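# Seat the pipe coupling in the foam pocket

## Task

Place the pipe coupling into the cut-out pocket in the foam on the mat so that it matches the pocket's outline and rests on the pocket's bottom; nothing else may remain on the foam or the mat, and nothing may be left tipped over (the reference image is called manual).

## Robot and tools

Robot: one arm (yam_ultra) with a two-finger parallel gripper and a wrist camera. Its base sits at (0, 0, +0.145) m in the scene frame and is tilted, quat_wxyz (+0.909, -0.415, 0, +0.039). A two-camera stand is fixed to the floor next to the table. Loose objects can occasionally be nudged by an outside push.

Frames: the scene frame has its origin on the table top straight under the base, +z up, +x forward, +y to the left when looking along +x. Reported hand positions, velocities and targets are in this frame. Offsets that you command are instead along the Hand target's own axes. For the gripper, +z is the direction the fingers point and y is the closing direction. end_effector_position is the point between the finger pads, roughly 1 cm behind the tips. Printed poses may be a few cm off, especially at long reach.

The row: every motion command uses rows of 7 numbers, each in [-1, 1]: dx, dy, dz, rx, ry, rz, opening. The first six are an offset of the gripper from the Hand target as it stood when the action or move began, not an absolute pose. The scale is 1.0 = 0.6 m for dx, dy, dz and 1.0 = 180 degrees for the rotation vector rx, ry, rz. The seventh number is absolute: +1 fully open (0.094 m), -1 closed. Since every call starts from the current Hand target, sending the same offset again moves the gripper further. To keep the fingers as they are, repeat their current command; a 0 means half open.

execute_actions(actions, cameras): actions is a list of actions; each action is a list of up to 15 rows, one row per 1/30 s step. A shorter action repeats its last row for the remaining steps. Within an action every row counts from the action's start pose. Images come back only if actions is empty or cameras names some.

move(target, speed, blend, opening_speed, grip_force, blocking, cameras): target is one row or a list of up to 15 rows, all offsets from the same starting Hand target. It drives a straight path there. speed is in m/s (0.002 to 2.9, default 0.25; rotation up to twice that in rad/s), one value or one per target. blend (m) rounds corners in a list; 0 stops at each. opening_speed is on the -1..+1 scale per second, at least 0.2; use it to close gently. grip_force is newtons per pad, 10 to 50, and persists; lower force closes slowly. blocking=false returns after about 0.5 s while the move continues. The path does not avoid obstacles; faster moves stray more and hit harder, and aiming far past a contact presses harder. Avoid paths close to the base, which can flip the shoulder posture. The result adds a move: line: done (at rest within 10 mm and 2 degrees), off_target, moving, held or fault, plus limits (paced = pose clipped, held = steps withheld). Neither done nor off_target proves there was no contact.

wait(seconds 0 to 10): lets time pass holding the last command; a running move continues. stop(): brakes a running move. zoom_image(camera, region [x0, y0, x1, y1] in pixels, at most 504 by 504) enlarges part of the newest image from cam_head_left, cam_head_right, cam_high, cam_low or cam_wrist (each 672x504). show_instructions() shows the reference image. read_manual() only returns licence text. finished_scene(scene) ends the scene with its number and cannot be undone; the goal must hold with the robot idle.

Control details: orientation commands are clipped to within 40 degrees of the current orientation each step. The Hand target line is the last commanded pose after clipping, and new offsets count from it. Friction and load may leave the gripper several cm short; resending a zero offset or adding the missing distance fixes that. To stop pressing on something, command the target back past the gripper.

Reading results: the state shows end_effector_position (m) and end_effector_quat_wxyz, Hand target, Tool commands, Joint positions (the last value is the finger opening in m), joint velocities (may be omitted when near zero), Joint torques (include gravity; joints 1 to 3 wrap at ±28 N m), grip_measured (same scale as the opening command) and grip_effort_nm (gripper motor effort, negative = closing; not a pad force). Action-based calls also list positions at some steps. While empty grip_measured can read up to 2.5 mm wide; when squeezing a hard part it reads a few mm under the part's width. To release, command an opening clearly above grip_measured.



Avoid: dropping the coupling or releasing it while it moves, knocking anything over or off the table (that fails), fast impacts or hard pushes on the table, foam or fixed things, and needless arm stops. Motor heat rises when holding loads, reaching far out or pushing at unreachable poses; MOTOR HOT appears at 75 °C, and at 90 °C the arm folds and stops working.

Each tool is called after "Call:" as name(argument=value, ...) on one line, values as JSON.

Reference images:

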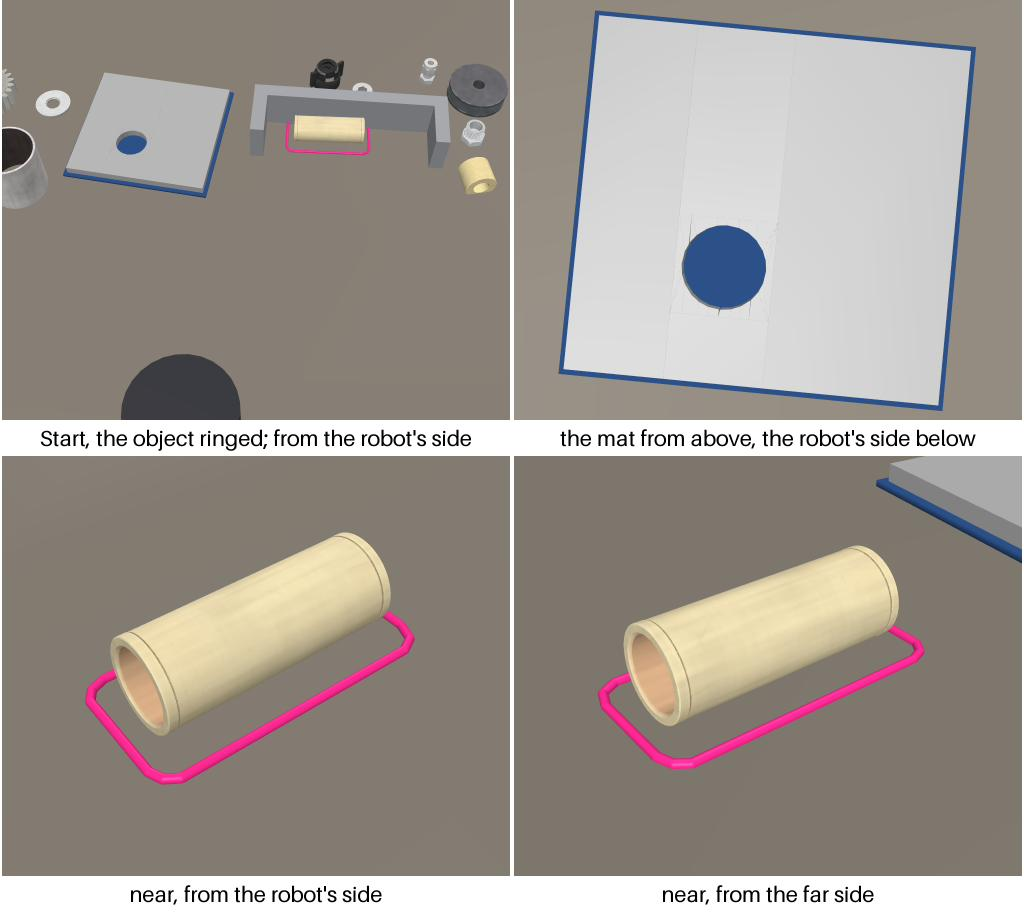

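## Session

Call:
execute_actions(actions=[], cameras=["cam_head_right","cam_high"])

Scene clock: 0.00 s.
end_effector_position=(+0.3184, -0.3471, +0.3581) grip_measured=+1.000 grip_effort_nm=n/a end_effector_quat_wxyz=(+0.734, +0.434, +0.522, +0.005)
Joint positions: [-1.114 2.691 1.01 1.163 -0.428 1.149 0.094]
Joint velocities: within noise
Joint torques (N m): no reading
Motor temperatures (°C): [22 25 25 23 22 23 24]
Heat: 25 °C.
Hand target: +0.3176, -0.3469, +0.3705; +0.744, +0.424, +0.516, -0.001
Tool commands: gripper/opening=+1.0
Images, in order (width x height): cam_head_right 672x504, cam_high 672x504.

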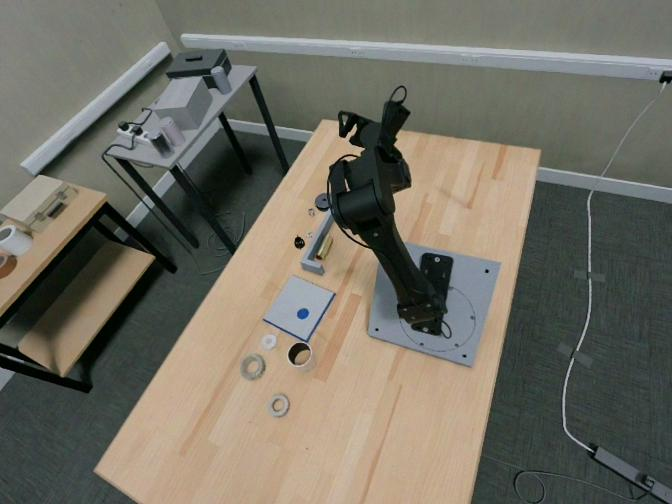

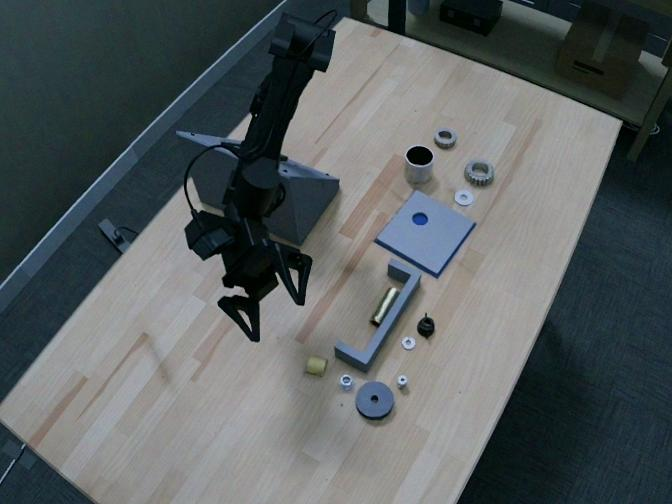

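Call:
move(target=[0.373,0.178,-0.239,0.357,0.203,-0.069,1], speed=0.5, cameras=["cam_wrist"])

Call:
zoom_image(camera="cam_wrist", region=[220, 110, 420, 260])

Scene clock: 8.67 s.
end_effector_position=(+0.3586, -0.0865, +0.2435) grip_measured=+1.000 grip_effort_nm=-0.04 end_effector_quat_wxyz=(+0.212, +0.669, +0.680, -0.213)
Joint positions: [-0.521 2.222 1.589 -1.073 -0.207 1.095 0.094]
Joint torques (N m): [-8.2 -5.04 6.38 0.08 0.48 0.04]
Heat: 26 °C.
Hand target: +0.3589, -0.0902, +0.2504; +0.216, +0.673, +0.673, -0.219
Off the commanded pose: 0.008 m, 1 deg.
move: done
Images, in order (width x height): cam_wrist 672x504.

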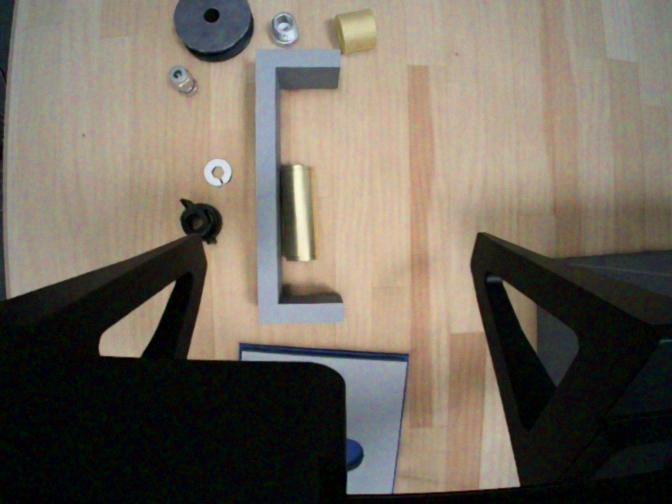

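Scaled by 2.520 from the camera's 672x504 image, which has a finer 960x720 frame.

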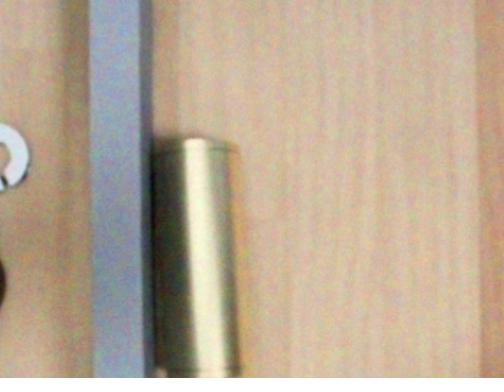

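Call:
move(target=[0.133,0.047,0.293,0,0.263,0,-0.02], speed=0.35, cameras=["cam_wrist"])

Scene clock: 26.17 s.
end_effector_position=(+0.3935, -0.1281, +0.0653) grip_measured=-0.019 grip_effort_nm=-0.08 end_effector_quat_wxyz=(-0.056, +0.696, +0.712, +0.076)
Joint positions: [-0.508 2.997 2.016 -1.206 -0.905 0.834 0.046]
Joint torques (N m): [-8.57 -7.71 4.96 -0.81 -0.01 -0.04]
Heat: 26 °C.
Hand target: +0.3862, -0.1286, +0.0610; -0.072, +0.704, +0.703, +0.069
Off the commanded pose: 0.008 m, 2 deg.
move: done
Images, in order (width x height): cam_wrist 672x504.

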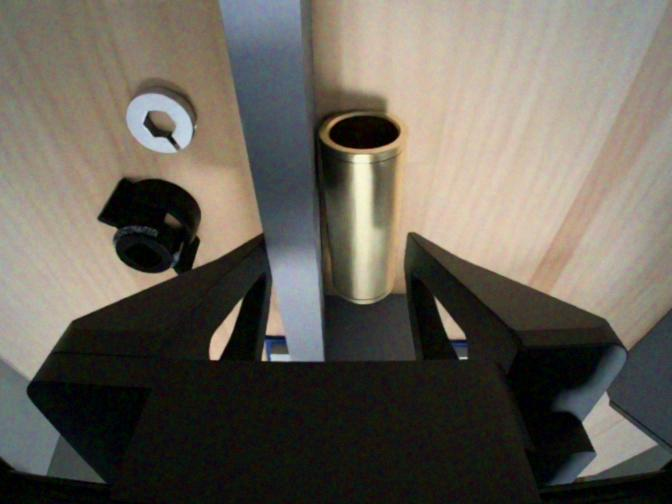

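Call:
move(target=[-0.002,-0.035,0.025,0,0,0,-0.02], speed=0.1, cameras=["cam_wrist"])

Scene clock: 33.53 s.
end_effector_position=(+0.3926, -0.1265, +0.0546) grip_measured=-0.019 grip_effort_nm=-0.08 end_effector_quat_wxyz=(-0.042, +0.680, +0.723, +0.114)
Joint positions: [-0.508 2.97 1.894 -1.062 -0.978 0.832 0.046]
Joint torques (N m): [-7.87 -9.47 1.32 -0.95 0.65 0]
Heat: 26 °C.
Hand target: +0.3651, -0.1268, +0.0461; -0.072, +0.704, +0.703, +0.069
Off the commanded pose: 0.029 m, 7 deg.
move: off_target
Images, in order (width x height): cam_wrist 672x504.

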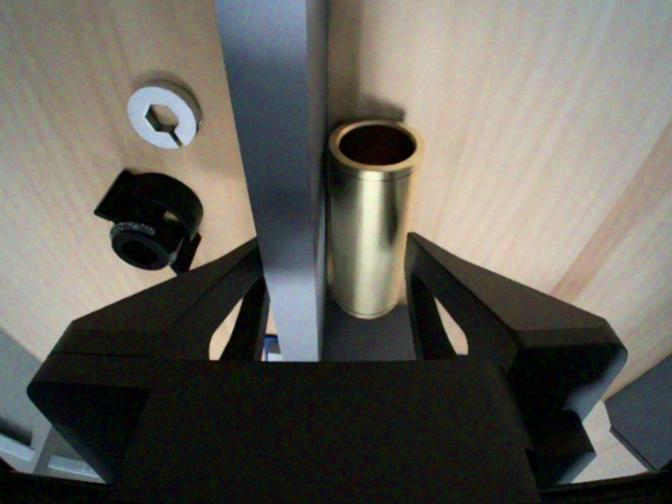

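Call:
move(target=[[0.0175,0.047,-0.09,0,0,0,-0.02],[0.055,0.042,-0.074,0,0,0,-1]], speed=0.2, cameras=["cam_wrist"])

Scene clock: 42.47 s.
end_effector_position=(+0.3832, -0.1080, +0.0873) grip_measured=-0.995 grip_effort_nm=-0.30 end_effector_quat_wxyz=(-0.086, +0.712, +0.694, +0.066)
Joint positions: [-0.521 2.962 2.038 -1.369 -0.883 0.8 0]
Joint torques (N m): [-8.66 -12.18 3.17 -0.35 -0.05 0.06]
Heat: 27 °C.
Hand target: +0.3907, -0.1032, +0.0962; -0.072, +0.704, +0.703, +0.069
Off the commanded pose: 0.012 m, 2 deg.
move: off_target; target 2's new opening was sent with the hand 0.012 m and 2 deg from that target
Images, in order (width x height): cam_wrist 672x504.

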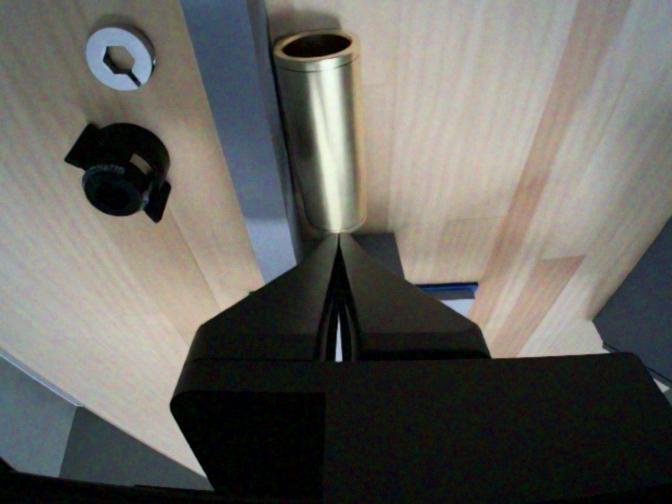

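Call:
move(target=[0.015,0.008,0.079,0,0,0,-1], speed=0.1, cameras=["cam_wrist"])

Scene clock: 47.97 s.
end_effector_position=(+0.3910, -0.0884, +0.0543) grip_measured=-0.995 grip_effort_nm=-0.30 end_effector_quat_wxyz=(-0.080, +0.714, +0.692, +0.070)
Joint positions: [-0.434 2.907 1.902 -1.175 -0.944 0.935 0]
Joint torques (N m): [-7.6 -10.04 2.41 -0.08 -0.08 0.06]
Heat: 27 °C.
Hand target: +0.3952, -0.0851, +0.0514; -0.072, +0.704, +0.703, +0.069
Off the commanded pose: 0.006 m, 2 deg.
move: done
Images, in order (width x height): cam_wrist 672x504.

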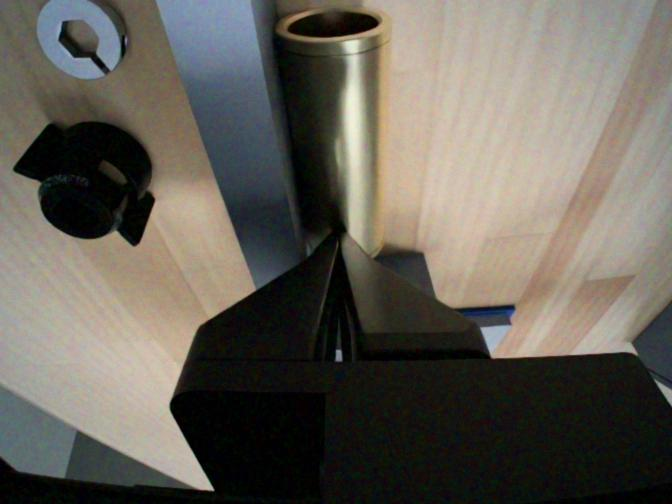

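Call:
move(target=[[-0.031,0,0.023,0,0,0,-1],[-0.034,-0.08,0.036,0,0,0,-1]], speed=0.07, cameras=["cam_wrist"])

Scene clock: 53.30 s.
end_effector_position=(+0.3493, -0.0964, +0.0278) grip_measured=-0.995 grip_effort_nm=-0.30 end_effector_quat_wxyz=(-0.076, +0.704, +0.703, +0.075)
Joint positions: [-0.439 2.853 1.625 -0.947 -0.948 0.906 0]
Joint torques (N m): [-8.35 -8.01 2.7 -0.28 0.07 0.06]
Heat: 27 °C.
Hand target: +0.3472, -0.1006, +0.0264; -0.072, +0.704, +0.703, +0.069
Off the commanded pose: 0.005 m, 1 deg.
move: done
Images, in order (width x height): cam_wrist 672x504.

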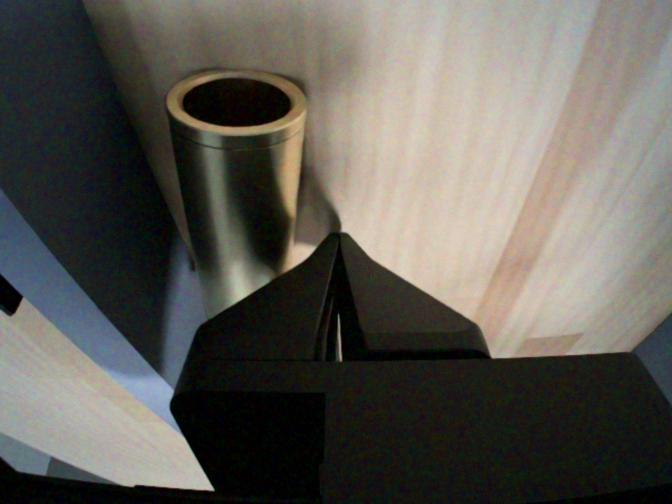

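Call:
move(target=[[0.0143,0,-0.073,0,0,0,-1],[0.0143,0.045,-0.073,0,0,0,-1],[0.002,0.045,-0.010,0,0,0,-1],[-0.001,-0.040,0.004,0,0,0,-1],[0.0143,-0.040,-0.073,0,0,0,-1]], speed=[0.15,0.15,0.08,0.07,0.15], blend=[0.01,0.01,0,0,0], cameras=["cam_wrist"])

Scene clock: 63.00 s.
end_effector_position=(+0.3162, -0.0980, +0.0561) grip_measured=-0.995 grip_effort_nm=-0.30 end_effector_quat_wxyz=(-0.087, +0.707, +0.698, +0.068)
Joint positions: [-0.528 2.793 1.543 -1.051 -0.881 0.777 0]
Joint torques (N m): [-9.37 -10.06 4.77 -0.69 0.11 -0.03]
Heat: 28 °C.
Hand target: +0.3233, -0.1009, +0.0711; -0.072, +0.704, +0.703, +0.069
Off the commanded pose: 0.017 m, 2 deg.
move: off_target
Images, in order (width x height): cam_wrist 672x504.

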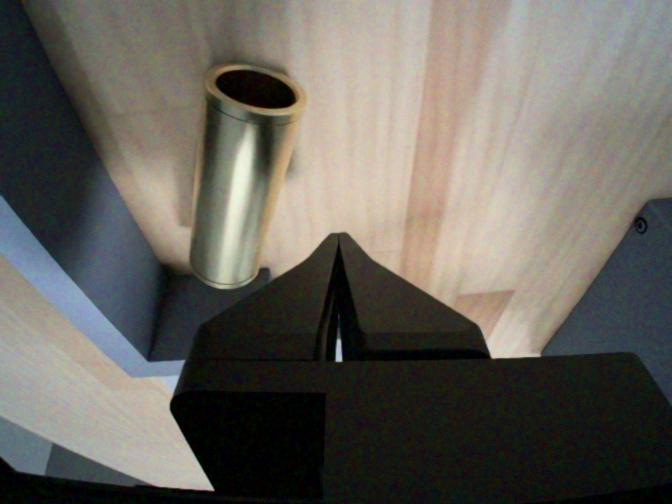

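Call:
move(target=[-0.028,0.053,-0.03,-0.019,0,0.098,0.06], speed=0.2, cameras=["cam_wrist"])

Scene clock: 77.43 s.
end_effector_position=(+0.3555, -0.1117, +0.0775) grip_measured=+0.058 grip_effort_nm=0.07 end_effector_quat_wxyz=(-0.063, +0.795, +0.600, +0.067)
Joint positions: [-0.544 2.825 1.713 -1.099 -0.883 1.098 0.05]
Joint torques (N m): [-10.81 -7.13 5.37 -0.59 -0.07 0.08]
Heat: 29 °C.
Hand target: +0.3551, -0.1210, +0.0854; -0.061, +0.806, +0.584, +0.078
Off the commanded pose: 0.012 m, 2 deg.
move: off_target
Images, in order (width x height): cam_wrist 672x504.

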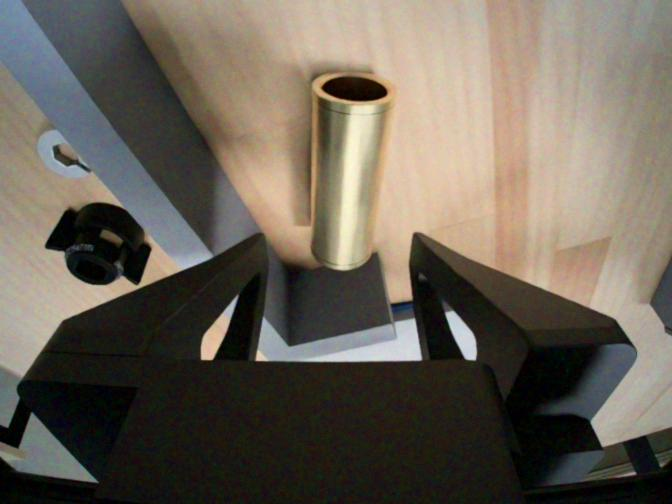

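Call:
move(target=[[-0.017,-0.007,0.093,0,0,0,0.06],[-0.017,-0.007,0.093,0,0,0,-0.5]], speed=0.12, opening_speed=0.4, cameras=["cam_wrist"])

Scene clock: 84.40 s.
end_effector_position=(+0.3544, -0.1157, +0.0314) grip_measured=-0.396 grip_effort_nm=-1.05 end_effector_quat_wxyz=(-0.060, +0.802, +0.589, +0.076)
Joint positions: [-0.475 2.866 1.621 -0.873 -0.939 1.23 0.028]
Joint torques (N m): [-8.38 -7.87 2.59 -0.15 -0.08 0.05]
Heat: 29 °C.
Hand target: +0.3511, -0.1186, +0.0286; -0.061, +0.805, +0.584, +0.078
Off the commanded pose: 0.005 m, 1 deg.
move: done
Images, in order (width x height): cam_wrist 672x504.

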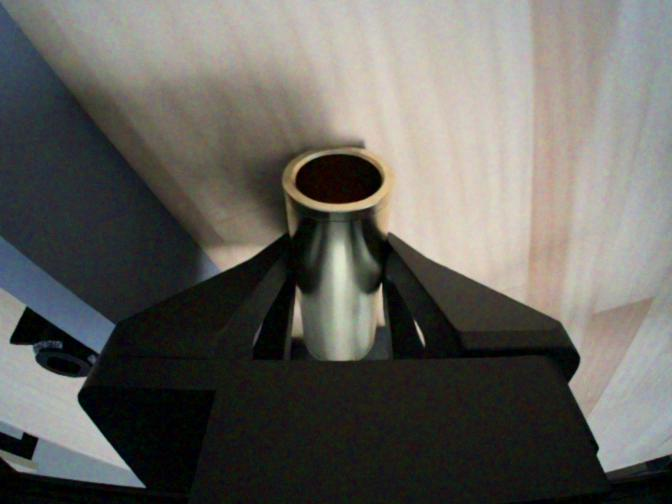

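Call:
move(target=[[0,0,0,0,0,0,0.0],[-0.004,-0.003,0.024,0,0,0,0.0],[-0.004,-0.003,0.024,0,0,0,-0.6]], speed=0.1, opening_speed=0.5, cameras=["cam_wrist"])

Scene clock: 91.33 s.
end_effector_position=(+0.3587, -0.1168, +0.0249) grip_measured=-0.391 grip_effort_nm=-1.06 end_effector_quat_wxyz=(-0.052, +0.800, +0.591, +0.088)
Joint positions: [-0.466 2.866 1.593 -0.794 -0.962 1.269 0.029]
Joint torques (N m): [-7.05 -6.97 2.24 -0.19 -0.05 0.07]
Heat: 28 °C.
Hand target: +0.3495, -0.1176, +0.0141; -0.061, +0.805, +0.584, +0.078
Off the commanded pose: 0.014 m, 2 deg.
move: off_target; target 3's new opening was sent with the hand 0.012 m and 0 deg from that target
Images, in order (width x height): cam_wrist 672x504.

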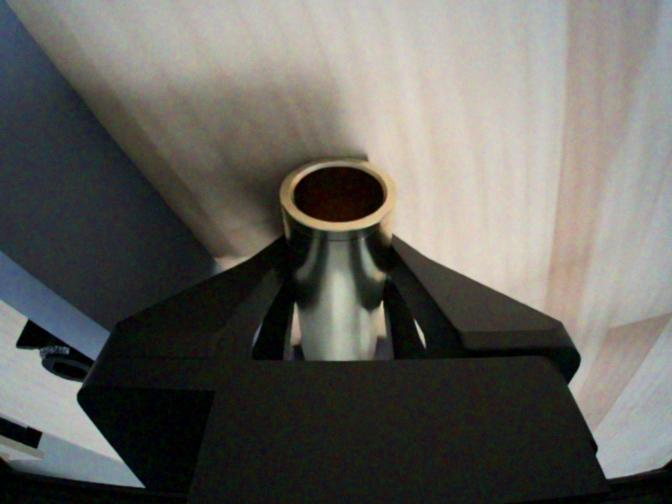

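Call:
move(target=[[0.0475,0,-0.245,0,0,0,-0.65],[0.265,-0.041,-0.261,0,0,0,-0.65]], speed=[0.15,0.3], blend=0.03, cameras=["cam_wrist"])

Scene clock: 110.53 s.
end_effector_position=(+0.3700, +0.0081, +0.1924) grip_measured=-0.391 grip_effort_nm=-1.06 end_effector_quat_wxyz=(-0.059, +0.797, +0.597, +0.073)
Joint positions: [-0.543 2.459 1.762 -1.495 -0.894 1.119 0.029]
Joint torques (N m): [-9.32 -7.56 3.63 -0.6 -0.05 0.08]
Heat: 28 °C.
Hand target: +0.3659, +0.0084, +0.1991; -0.061, +0.806, +0.584, +0.078
Off the commanded pose: 0.008 m, 2 deg.
move: done
Images, in order (width x height): cam_wrist 672x504.

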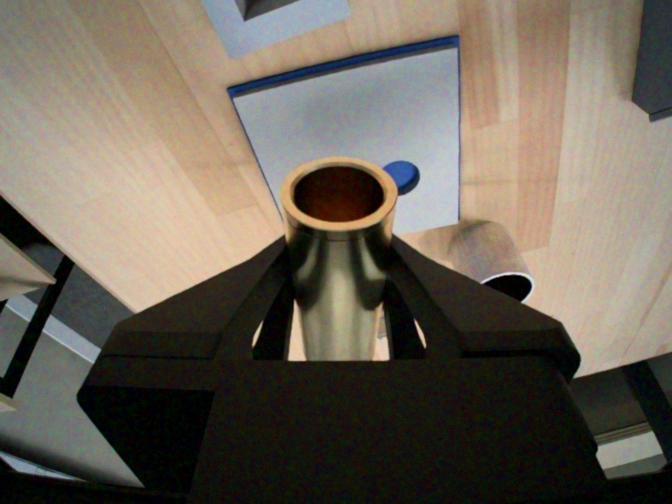

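Call:
move(target=[[-0.211,-0.099,0.183,0,0,0,-0.65],[-0.223,-0.099,0.248,0,0,0,-0.65],[-0.223,-0.099,0.248,0,0,0,-0.1]], speed=[0.25,0.05,0.1], blend=[0.01,0,0], opening_speed=0.5, cameras=["cam_wrist"])

Scene clock: 132.50 s.
end_effector_position=(+0.2797, -0.0684, +0.0296) grip_measured=-0.102 grip_effort_nm=0.08 end_effector_quat_wxyz=(-0.059, +0.802, +0.589, +0.077)
Joint positions: [-0.473 2.605 1.121 -0.628 -0.941 1.237 0.042]
Joint torques (N m): [-6.83 -5.87 2.21 -0.21 -0.11 0.06]
Heat: 28 °C.
Hand target: +0.2769, -0.0695, +0.0272; -0.061, +0.805, +0.584, +0.078
Off the commanded pose: 0.004 m, 1 deg.
move: done
Images, in order (width x height): cam_wrist 672x504.

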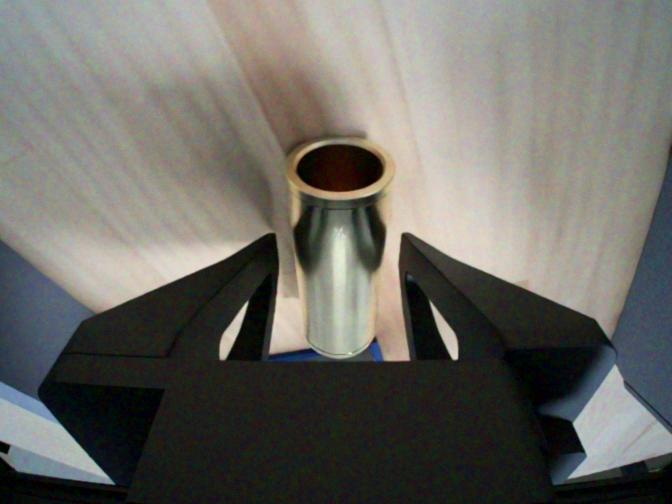

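Call:
move(target=[[0.003,0,-0.012,0,0.122,0,-0.1],[-0.0025,0,0.013,0,0.122,0,-0.1],[-0.0025,0,0.013,0,0.122,0,-0.65]], speed=0.1, opening_speed=0.5, cameras=["cam_wrist"])

Scene clock: 139.93 s.
end_effector_position=(+0.2755, -0.0670, +0.0226) grip_measured=-0.392 grip_effort_nm=-1.06 end_effector_quat_wxyz=(-0.173, +0.777, +0.561, +0.229)
Joint positions: [-0.558 2.966 1.384 -1.102 -1.21 0.712 0.029]
Joint torques (N m): [-6.19 -6.75 3.07 -0.68 -0.21 0.07]
Heat: 28 °C.
Hand target: +0.2768, -0.0695, +0.0192; -0.171, +0.776, +0.562, +0.230
Off the commanded pose: 0.004 m, 0 deg.
move: done
Images, in order (width x height): cam_wrist 672x504.

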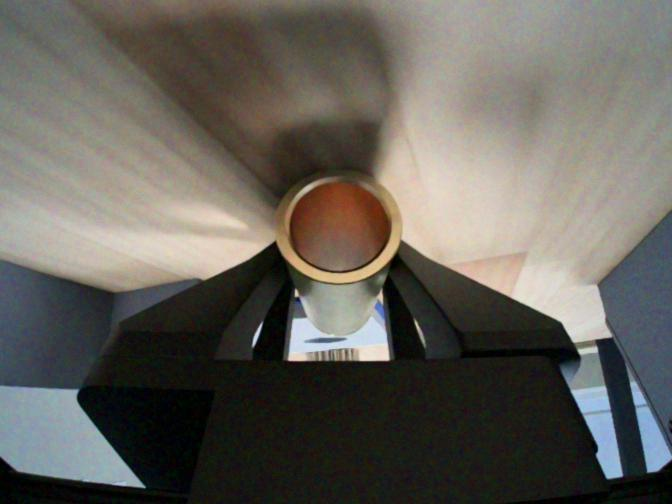

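Call:
move(target=[[0.12,0,-0.18,0,0,0,-0.65],[0.405,0.019,-0.037,-0.0527,-0.474,-0.259,-0.65],[0.35,0.019,0.046,-0.0527,-0.474,-0.259,-0.65]], speed=[0.15,0.35,0.12], blend=0.02, cameras=["cam_high","cam_wrist"])

Call:
zoom_image(camera="cam_high", region=[390, 170, 460, 240])

Scene clock: 153.93 s.
end_effector_position=(+0.3422, +0.1169, +0.1027) grip_measured=-0.393 grip_effort_nm=-1.06 end_effector_quat_wxyz=(+0.371, +0.475, +0.759, -0.245)
Joint positions: [0.295 1.709 1.099 -0.682 0.125 1.622 0.029]
Joint torques (N m): [-6.11 -5.56 2.71 -0.27 1.01 0.07]
Heat: 28 °C.
Hand target: +0.3473, +0.1080, +0.1115; +0.396, +0.473, +0.744, -0.256
Off the commanded pose: 0.014 m, 4 deg.
move: off_target
Images, in order (width x height): cam_high 672x504, cam_wrist 672x504.

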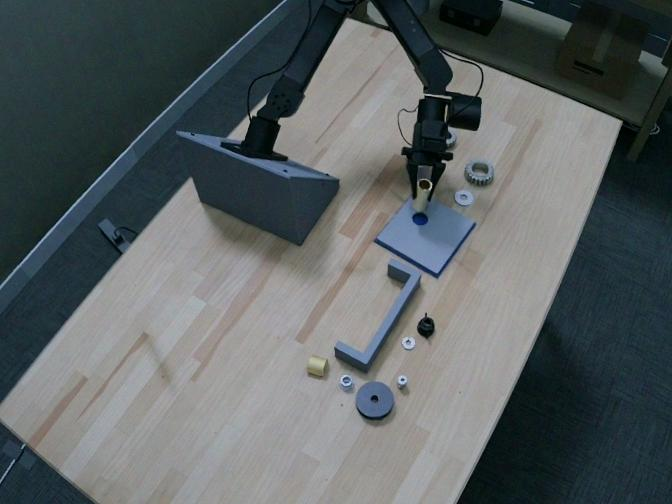

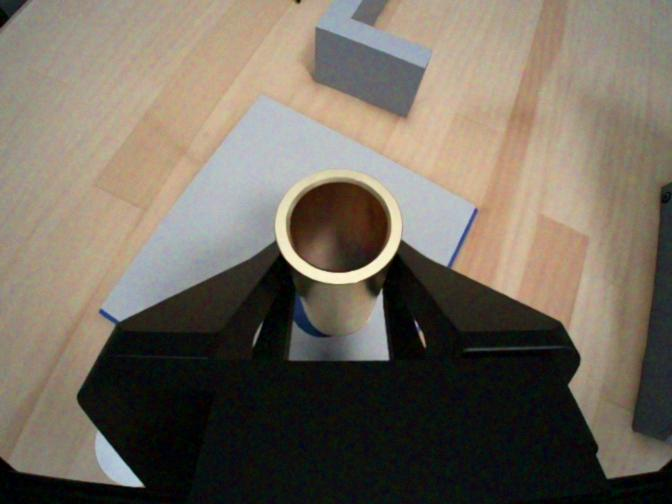

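Scaled by 7.200.

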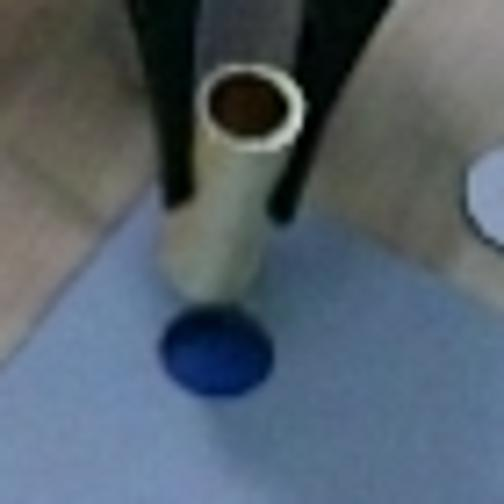

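Call:
move(target=[-0.002,0.010,0.0155,0,-0.02,0,-0.65], speed=0.06, cameras=["cam_high","cam_wrist"])

Call:
zoom_image(camera="cam_high", region=[390, 170, 460, 240])

Scene clock: 162.90 s.
end_effector_position=(+0.3458, +0.1055, +0.0977) grip_measured=-0.393 grip_effort_nm=-1.06 end_effector_quat_wxyz=(+0.391, +0.471, +0.744, -0.266)
Joint positions: [0.315 1.754 1.099 -0.661 0.193 1.647 0.029]
Joint torques (N m): [-5.91 -5.41 4.03 -0.34 1.07 0.07]
Heat: 28 °C.
Hand target: +0.3563, +0.1030, +0.1073; +0.420, +0.464, +0.731, -0.271
Off the commanded pose: 0.014 m, 4 deg.
move: off_target
Images, in order (width x height): cam_high 672x504, cam_wrist 672x504.

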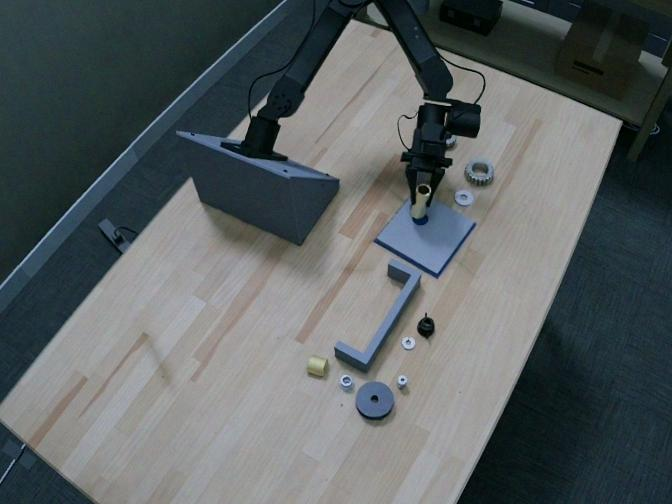

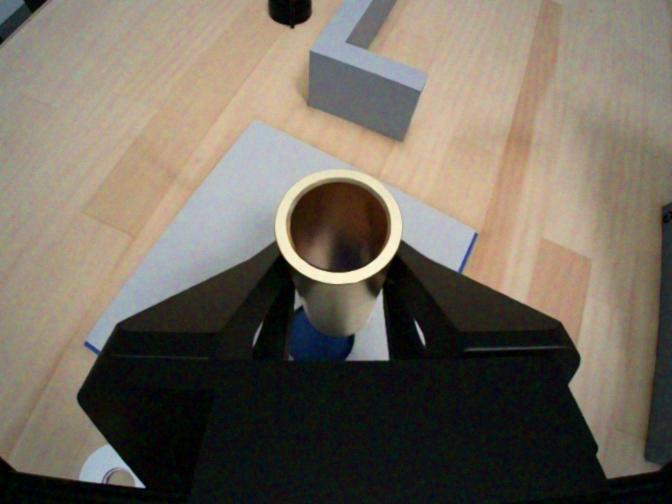

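Scaled by 7.200.

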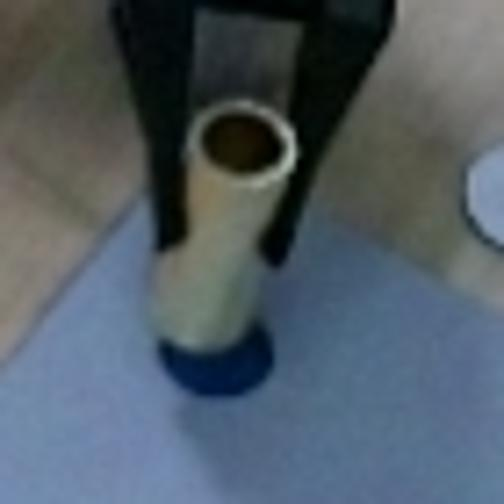

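Call:
move(target=[0.012,0.0105,0.012,0,0,0,-0.65], speed=0.06, cameras=["cam_high","cam_wrist"])

Call:
zoom_image(camera="cam_high", region=[390, 170, 460, 240])

Scene clock: 172.40 s.
end_effector_position=(+0.3527, +0.1061, +0.0881) grip_measured=-0.393 grip_effort_nm=-1.06 end_effector_quat_wxyz=(+0.392, +0.471, +0.745, -0.266)
Joint positions: [0.33 1.796 1.124 -0.646 0.197 1.661 0.029]
Joint torques (N m): [-6.13 -5.61 3.89 -0.36 1.06 0.06]
Heat: 28 °C.
Hand target: +0.3631, +0.1032, +0.0976; +0.420, +0.464, +0.731, -0.271
Off the commanded pose: 0.014 m, 4 deg.
move: off_target
Images, in order (width x height): cam_high 672x504, cam_wrist 672x504.

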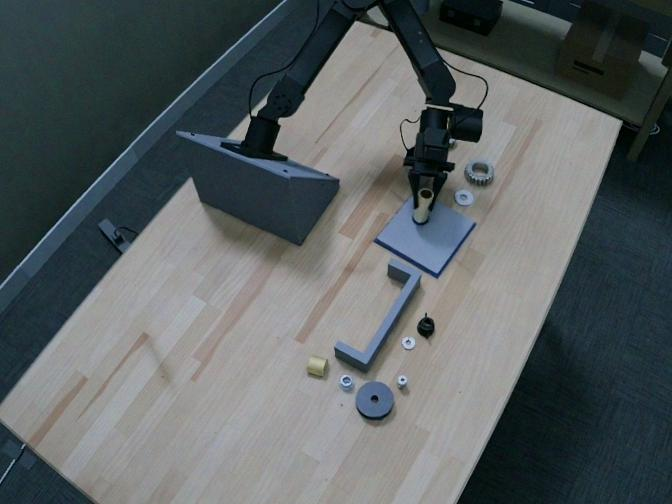

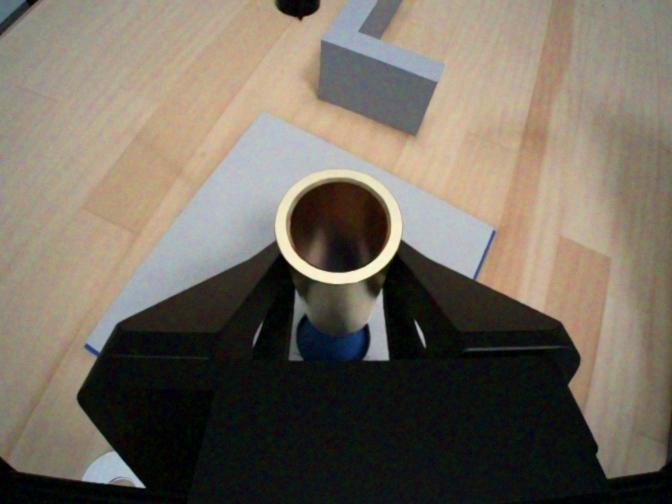

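Scaled by 7.200.

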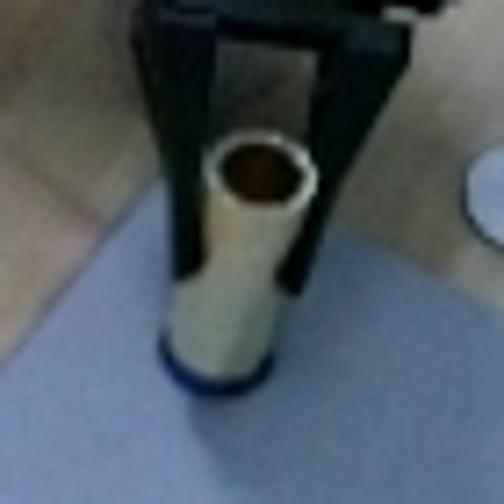

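Call:
move(target=[0.0122,0.001,0.0058,0,0,0,-0.65], speed=0.05, cameras=["cam_high","cam_wrist"])

Call:
zoom_image(camera="cam_high", region=[390, 170, 460, 240])

Scene clock: 178.50 s.
end_effector_position=(+0.3520, +0.1061, +0.0800) grip_measured=-0.393 grip_effort_nm=-1.06 end_effector_quat_wxyz=(+0.391, +0.471, +0.744, -0.267)
Joint positions: [0.348 1.813 1.124 -0.636 0.202 1.679 0.029]
Joint torques (N m): [-6.19 -5.72 4.15 -0.39 1.07 0.06]
Heat: 28 °C.
Hand target: +0.3632, +0.1040, +0.0894; +0.420, +0.464, +0.731, -0.271
Off the commanded pose: 0.015 m, 4 deg.
move: off_target
Images, in order (width x height): cam_high 672x504, cam_wrist 672x504.

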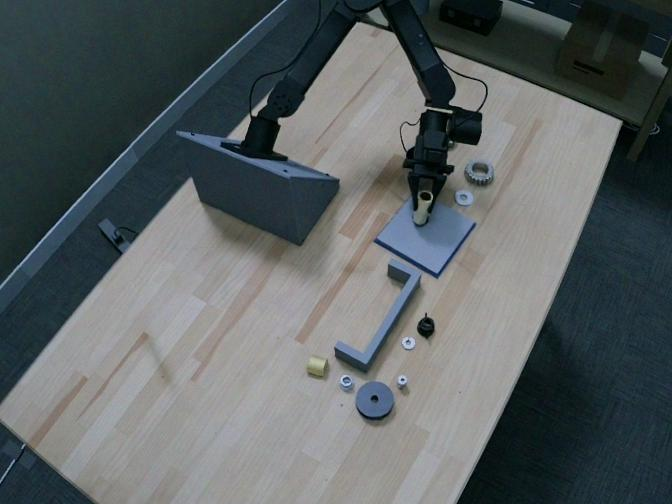

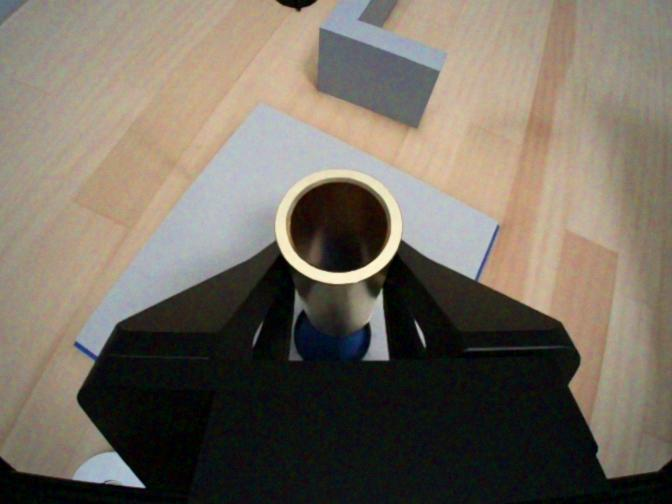

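Scaled by 7.200.

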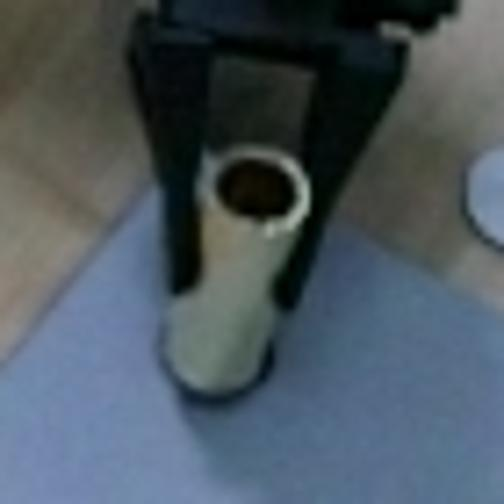

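Call:
move(target=[[0.0012,0.001,-0.004,0,0,0,-0.65],[0.0155,0.001,0.0055,0,0,0,-0.65]], speed=0.05, cameras=["cam_high","cam_wrist"])

Call:
zoom_image(camera="cam_high", region=[390, 170, 460, 240])

Scene clock: 184.23 s.
end_effector_position=(+0.3529, +0.1094, +0.0701) grip_measured=-0.393 grip_effort_nm=-1.06 end_effector_quat_wxyz=(+0.392, +0.470, +0.745, -0.266)
Joint positions: [0.374 1.836 1.135 -0.626 0.209 1.703 0.029]
Joint torques (N m): [-6.39 -5.96 3.6 -0.45 1.04 0.06]
Heat: 28 °C.
Hand target: +0.3630, +0.1060, +0.0797; +0.420, +0.464, +0.732, -0.271
Off the commanded pose: 0.014 m, 4 deg.
move: off_target
Images, in order (width x height): cam_high 672x504, cam_wrist 672x504.

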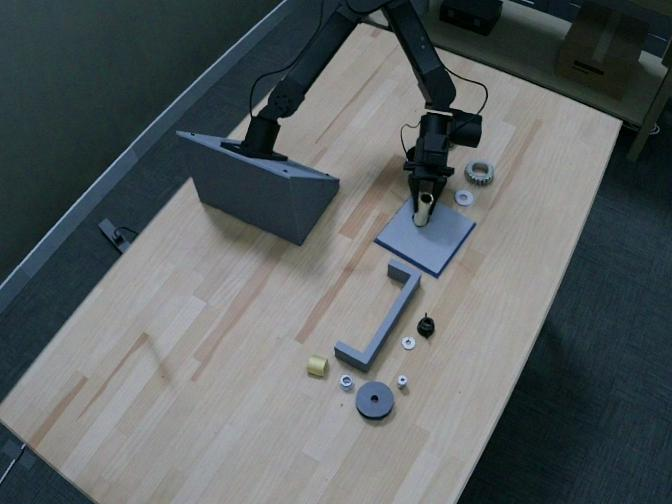

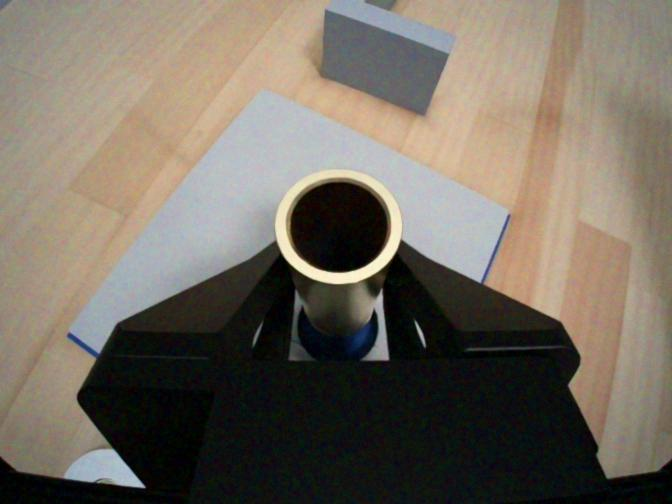

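Scaled by 7.200.

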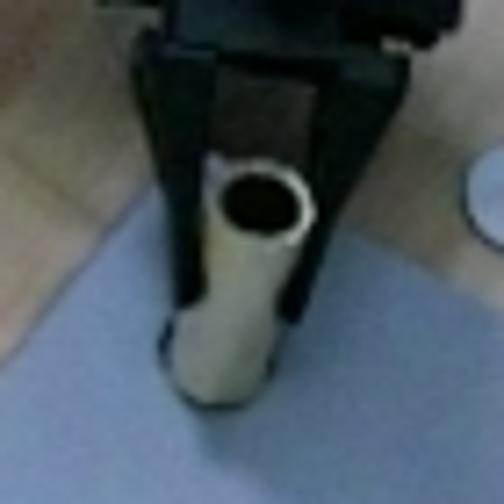

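Call:
move(target=[[0.001,0,-0.003,0,0,0,-0.65],[0.022,0,0.01,0,0,0,-0.65]], speed=0.05, cameras=["cam_high","cam_wrist"])

Call:
zoom_image(camera="cam_high", region=[390, 170, 460, 240])

Scene clock: 187.93 s.
end_effector_position=(+0.3535, +0.1097, +0.0634) grip_measured=-0.393 grip_effort_nm=-1.06 end_effector_quat_wxyz=(+0.402, +0.468, +0.739, -0.270)
Joint positions: [0.4 1.858 1.142 -0.619 0.239 1.734 0.029]
Joint torques (N m): [-5.91 -5.27 3.26 -0.38 0.84 0.06]
Heat: 28 °C.
Hand target: +0.3623, +0.1072, +0.0652; +0.420, +0.464, +0.732, -0.271
Off the commanded pose: 0.009 m, 2 deg.
move: done
Images, in order (width x height): cam_high 672x504, cam_wrist 672x504.

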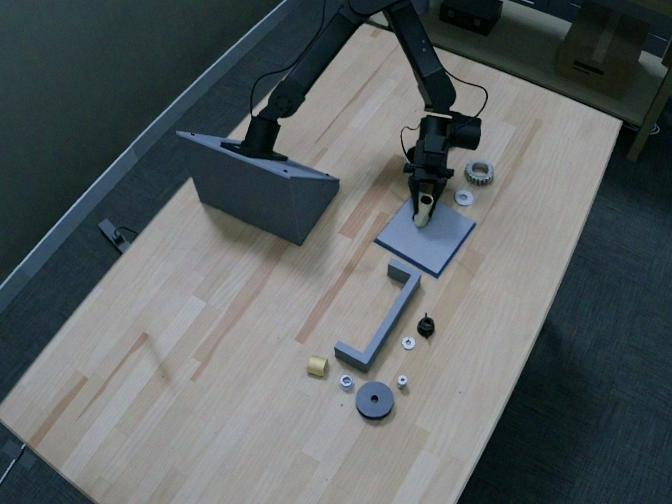

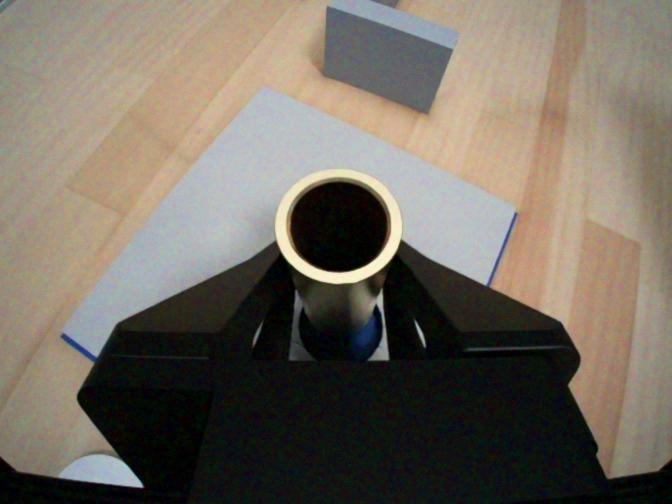

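Scaled by 7.200.

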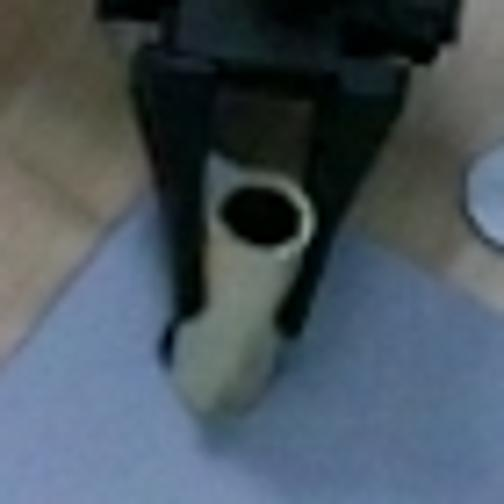

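Call:
move(target=[-0.015,-0.004,-0.022,0,0,0,-0.65], speed=0.05, cameras=["cam_high","cam_wrist"])

Call:
zoom_image(camera="cam_high", region=[390, 170, 460, 240])

Scene clock: 195.97 s.
end_effector_position=(+0.3531, +0.1100, +0.0639) grip_measured=-0.393 grip_effort_nm=-1.06 end_effector_quat_wxyz=(+0.402, +0.468, +0.739, -0.271)
Joint positions: [0.4 1.856 1.142 -0.622 0.239 1.734 0.029]
Joint torques (N m): [-6.95 -9.14 2.8 -0.76 0.82 -0.03]
Heat: 28 °C.
Hand target: +0.3573, +0.1125, +0.0797; +0.420, +0.464, +0.731, -0.271
Off the commanded pose: 0.017 m, 2 deg.
move: off_target
Images, in order (width x height): cam_high 672x504, cam_wrist 672x504.

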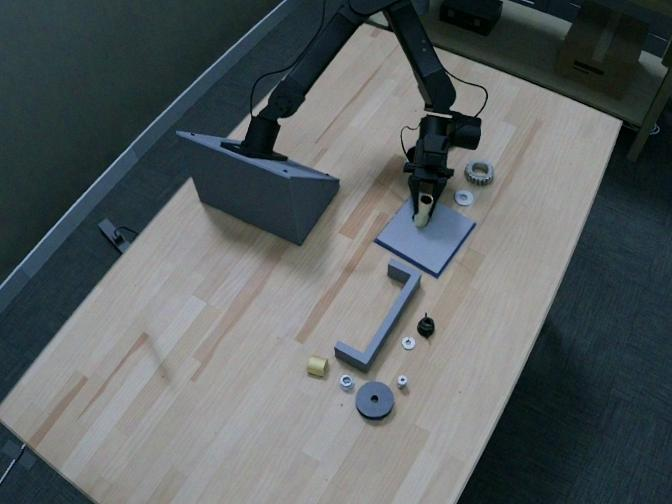

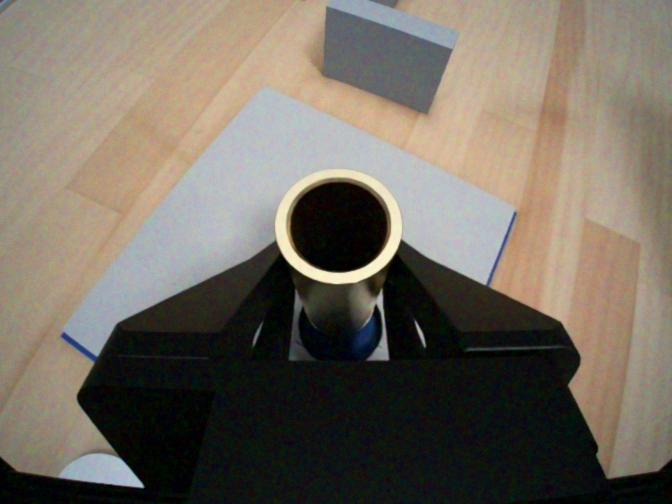

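Scaled by 7.200.

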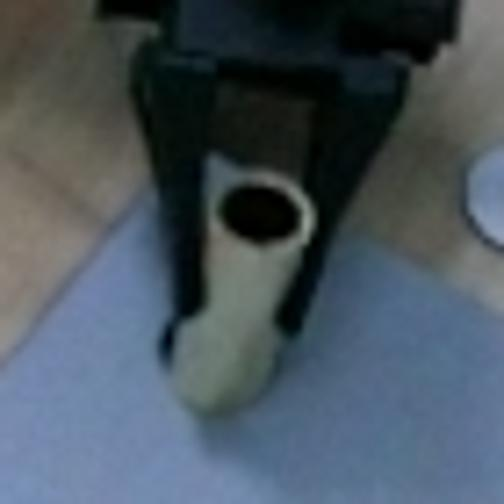

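Call:
move(target=[-0.010,-0.002,-0.011,0,0,0,-0.65], speed=0.05, cameras=["cam_high","cam_wrist"])

Call:
zoom_image(camera="cam_high", region=[390, 170, 460, 240])

Scene clock: 200.43 s.
end_effector_position=(+0.3518, +0.1156, +0.0670) grip_measured=-0.393 grip_effort_nm=-1.06 end_effector_quat_wxyz=(+0.398, +0.465, +0.744, -0.267)
Joint positions: [0.4 1.835 1.142 -0.632 0.23 1.724 0.029]
Joint torques (N m): [-7.77 -9.61 2.82 -0.85 0.9 -0.07]
Heat: 28 °C.
Hand target: +0.3551, +0.1145, +0.0882; +0.420, +0.464, +0.732, -0.271
Off the commanded pose: 0.021 m, 3 deg.
move: off_target
Images, in order (width x height): cam_high 672x504, cam_wrist 672x504.

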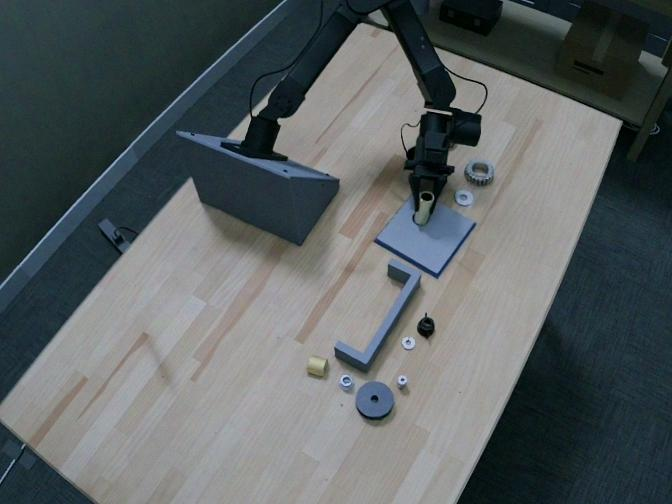

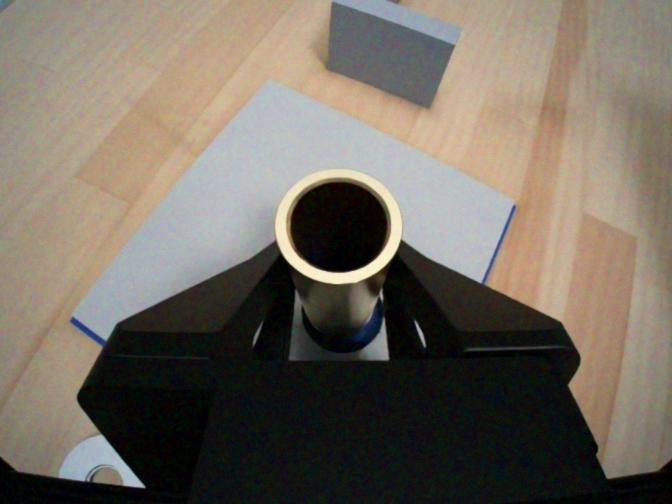

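Scaled by 7.200.

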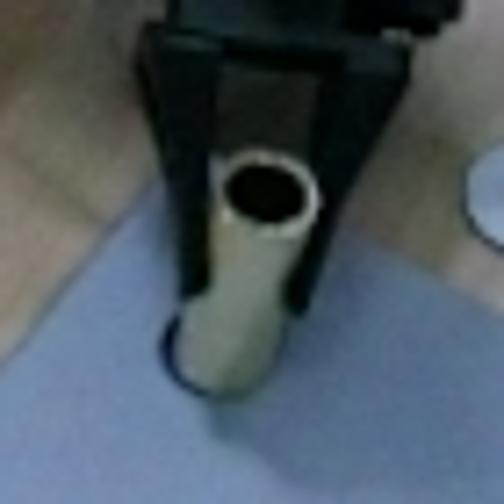

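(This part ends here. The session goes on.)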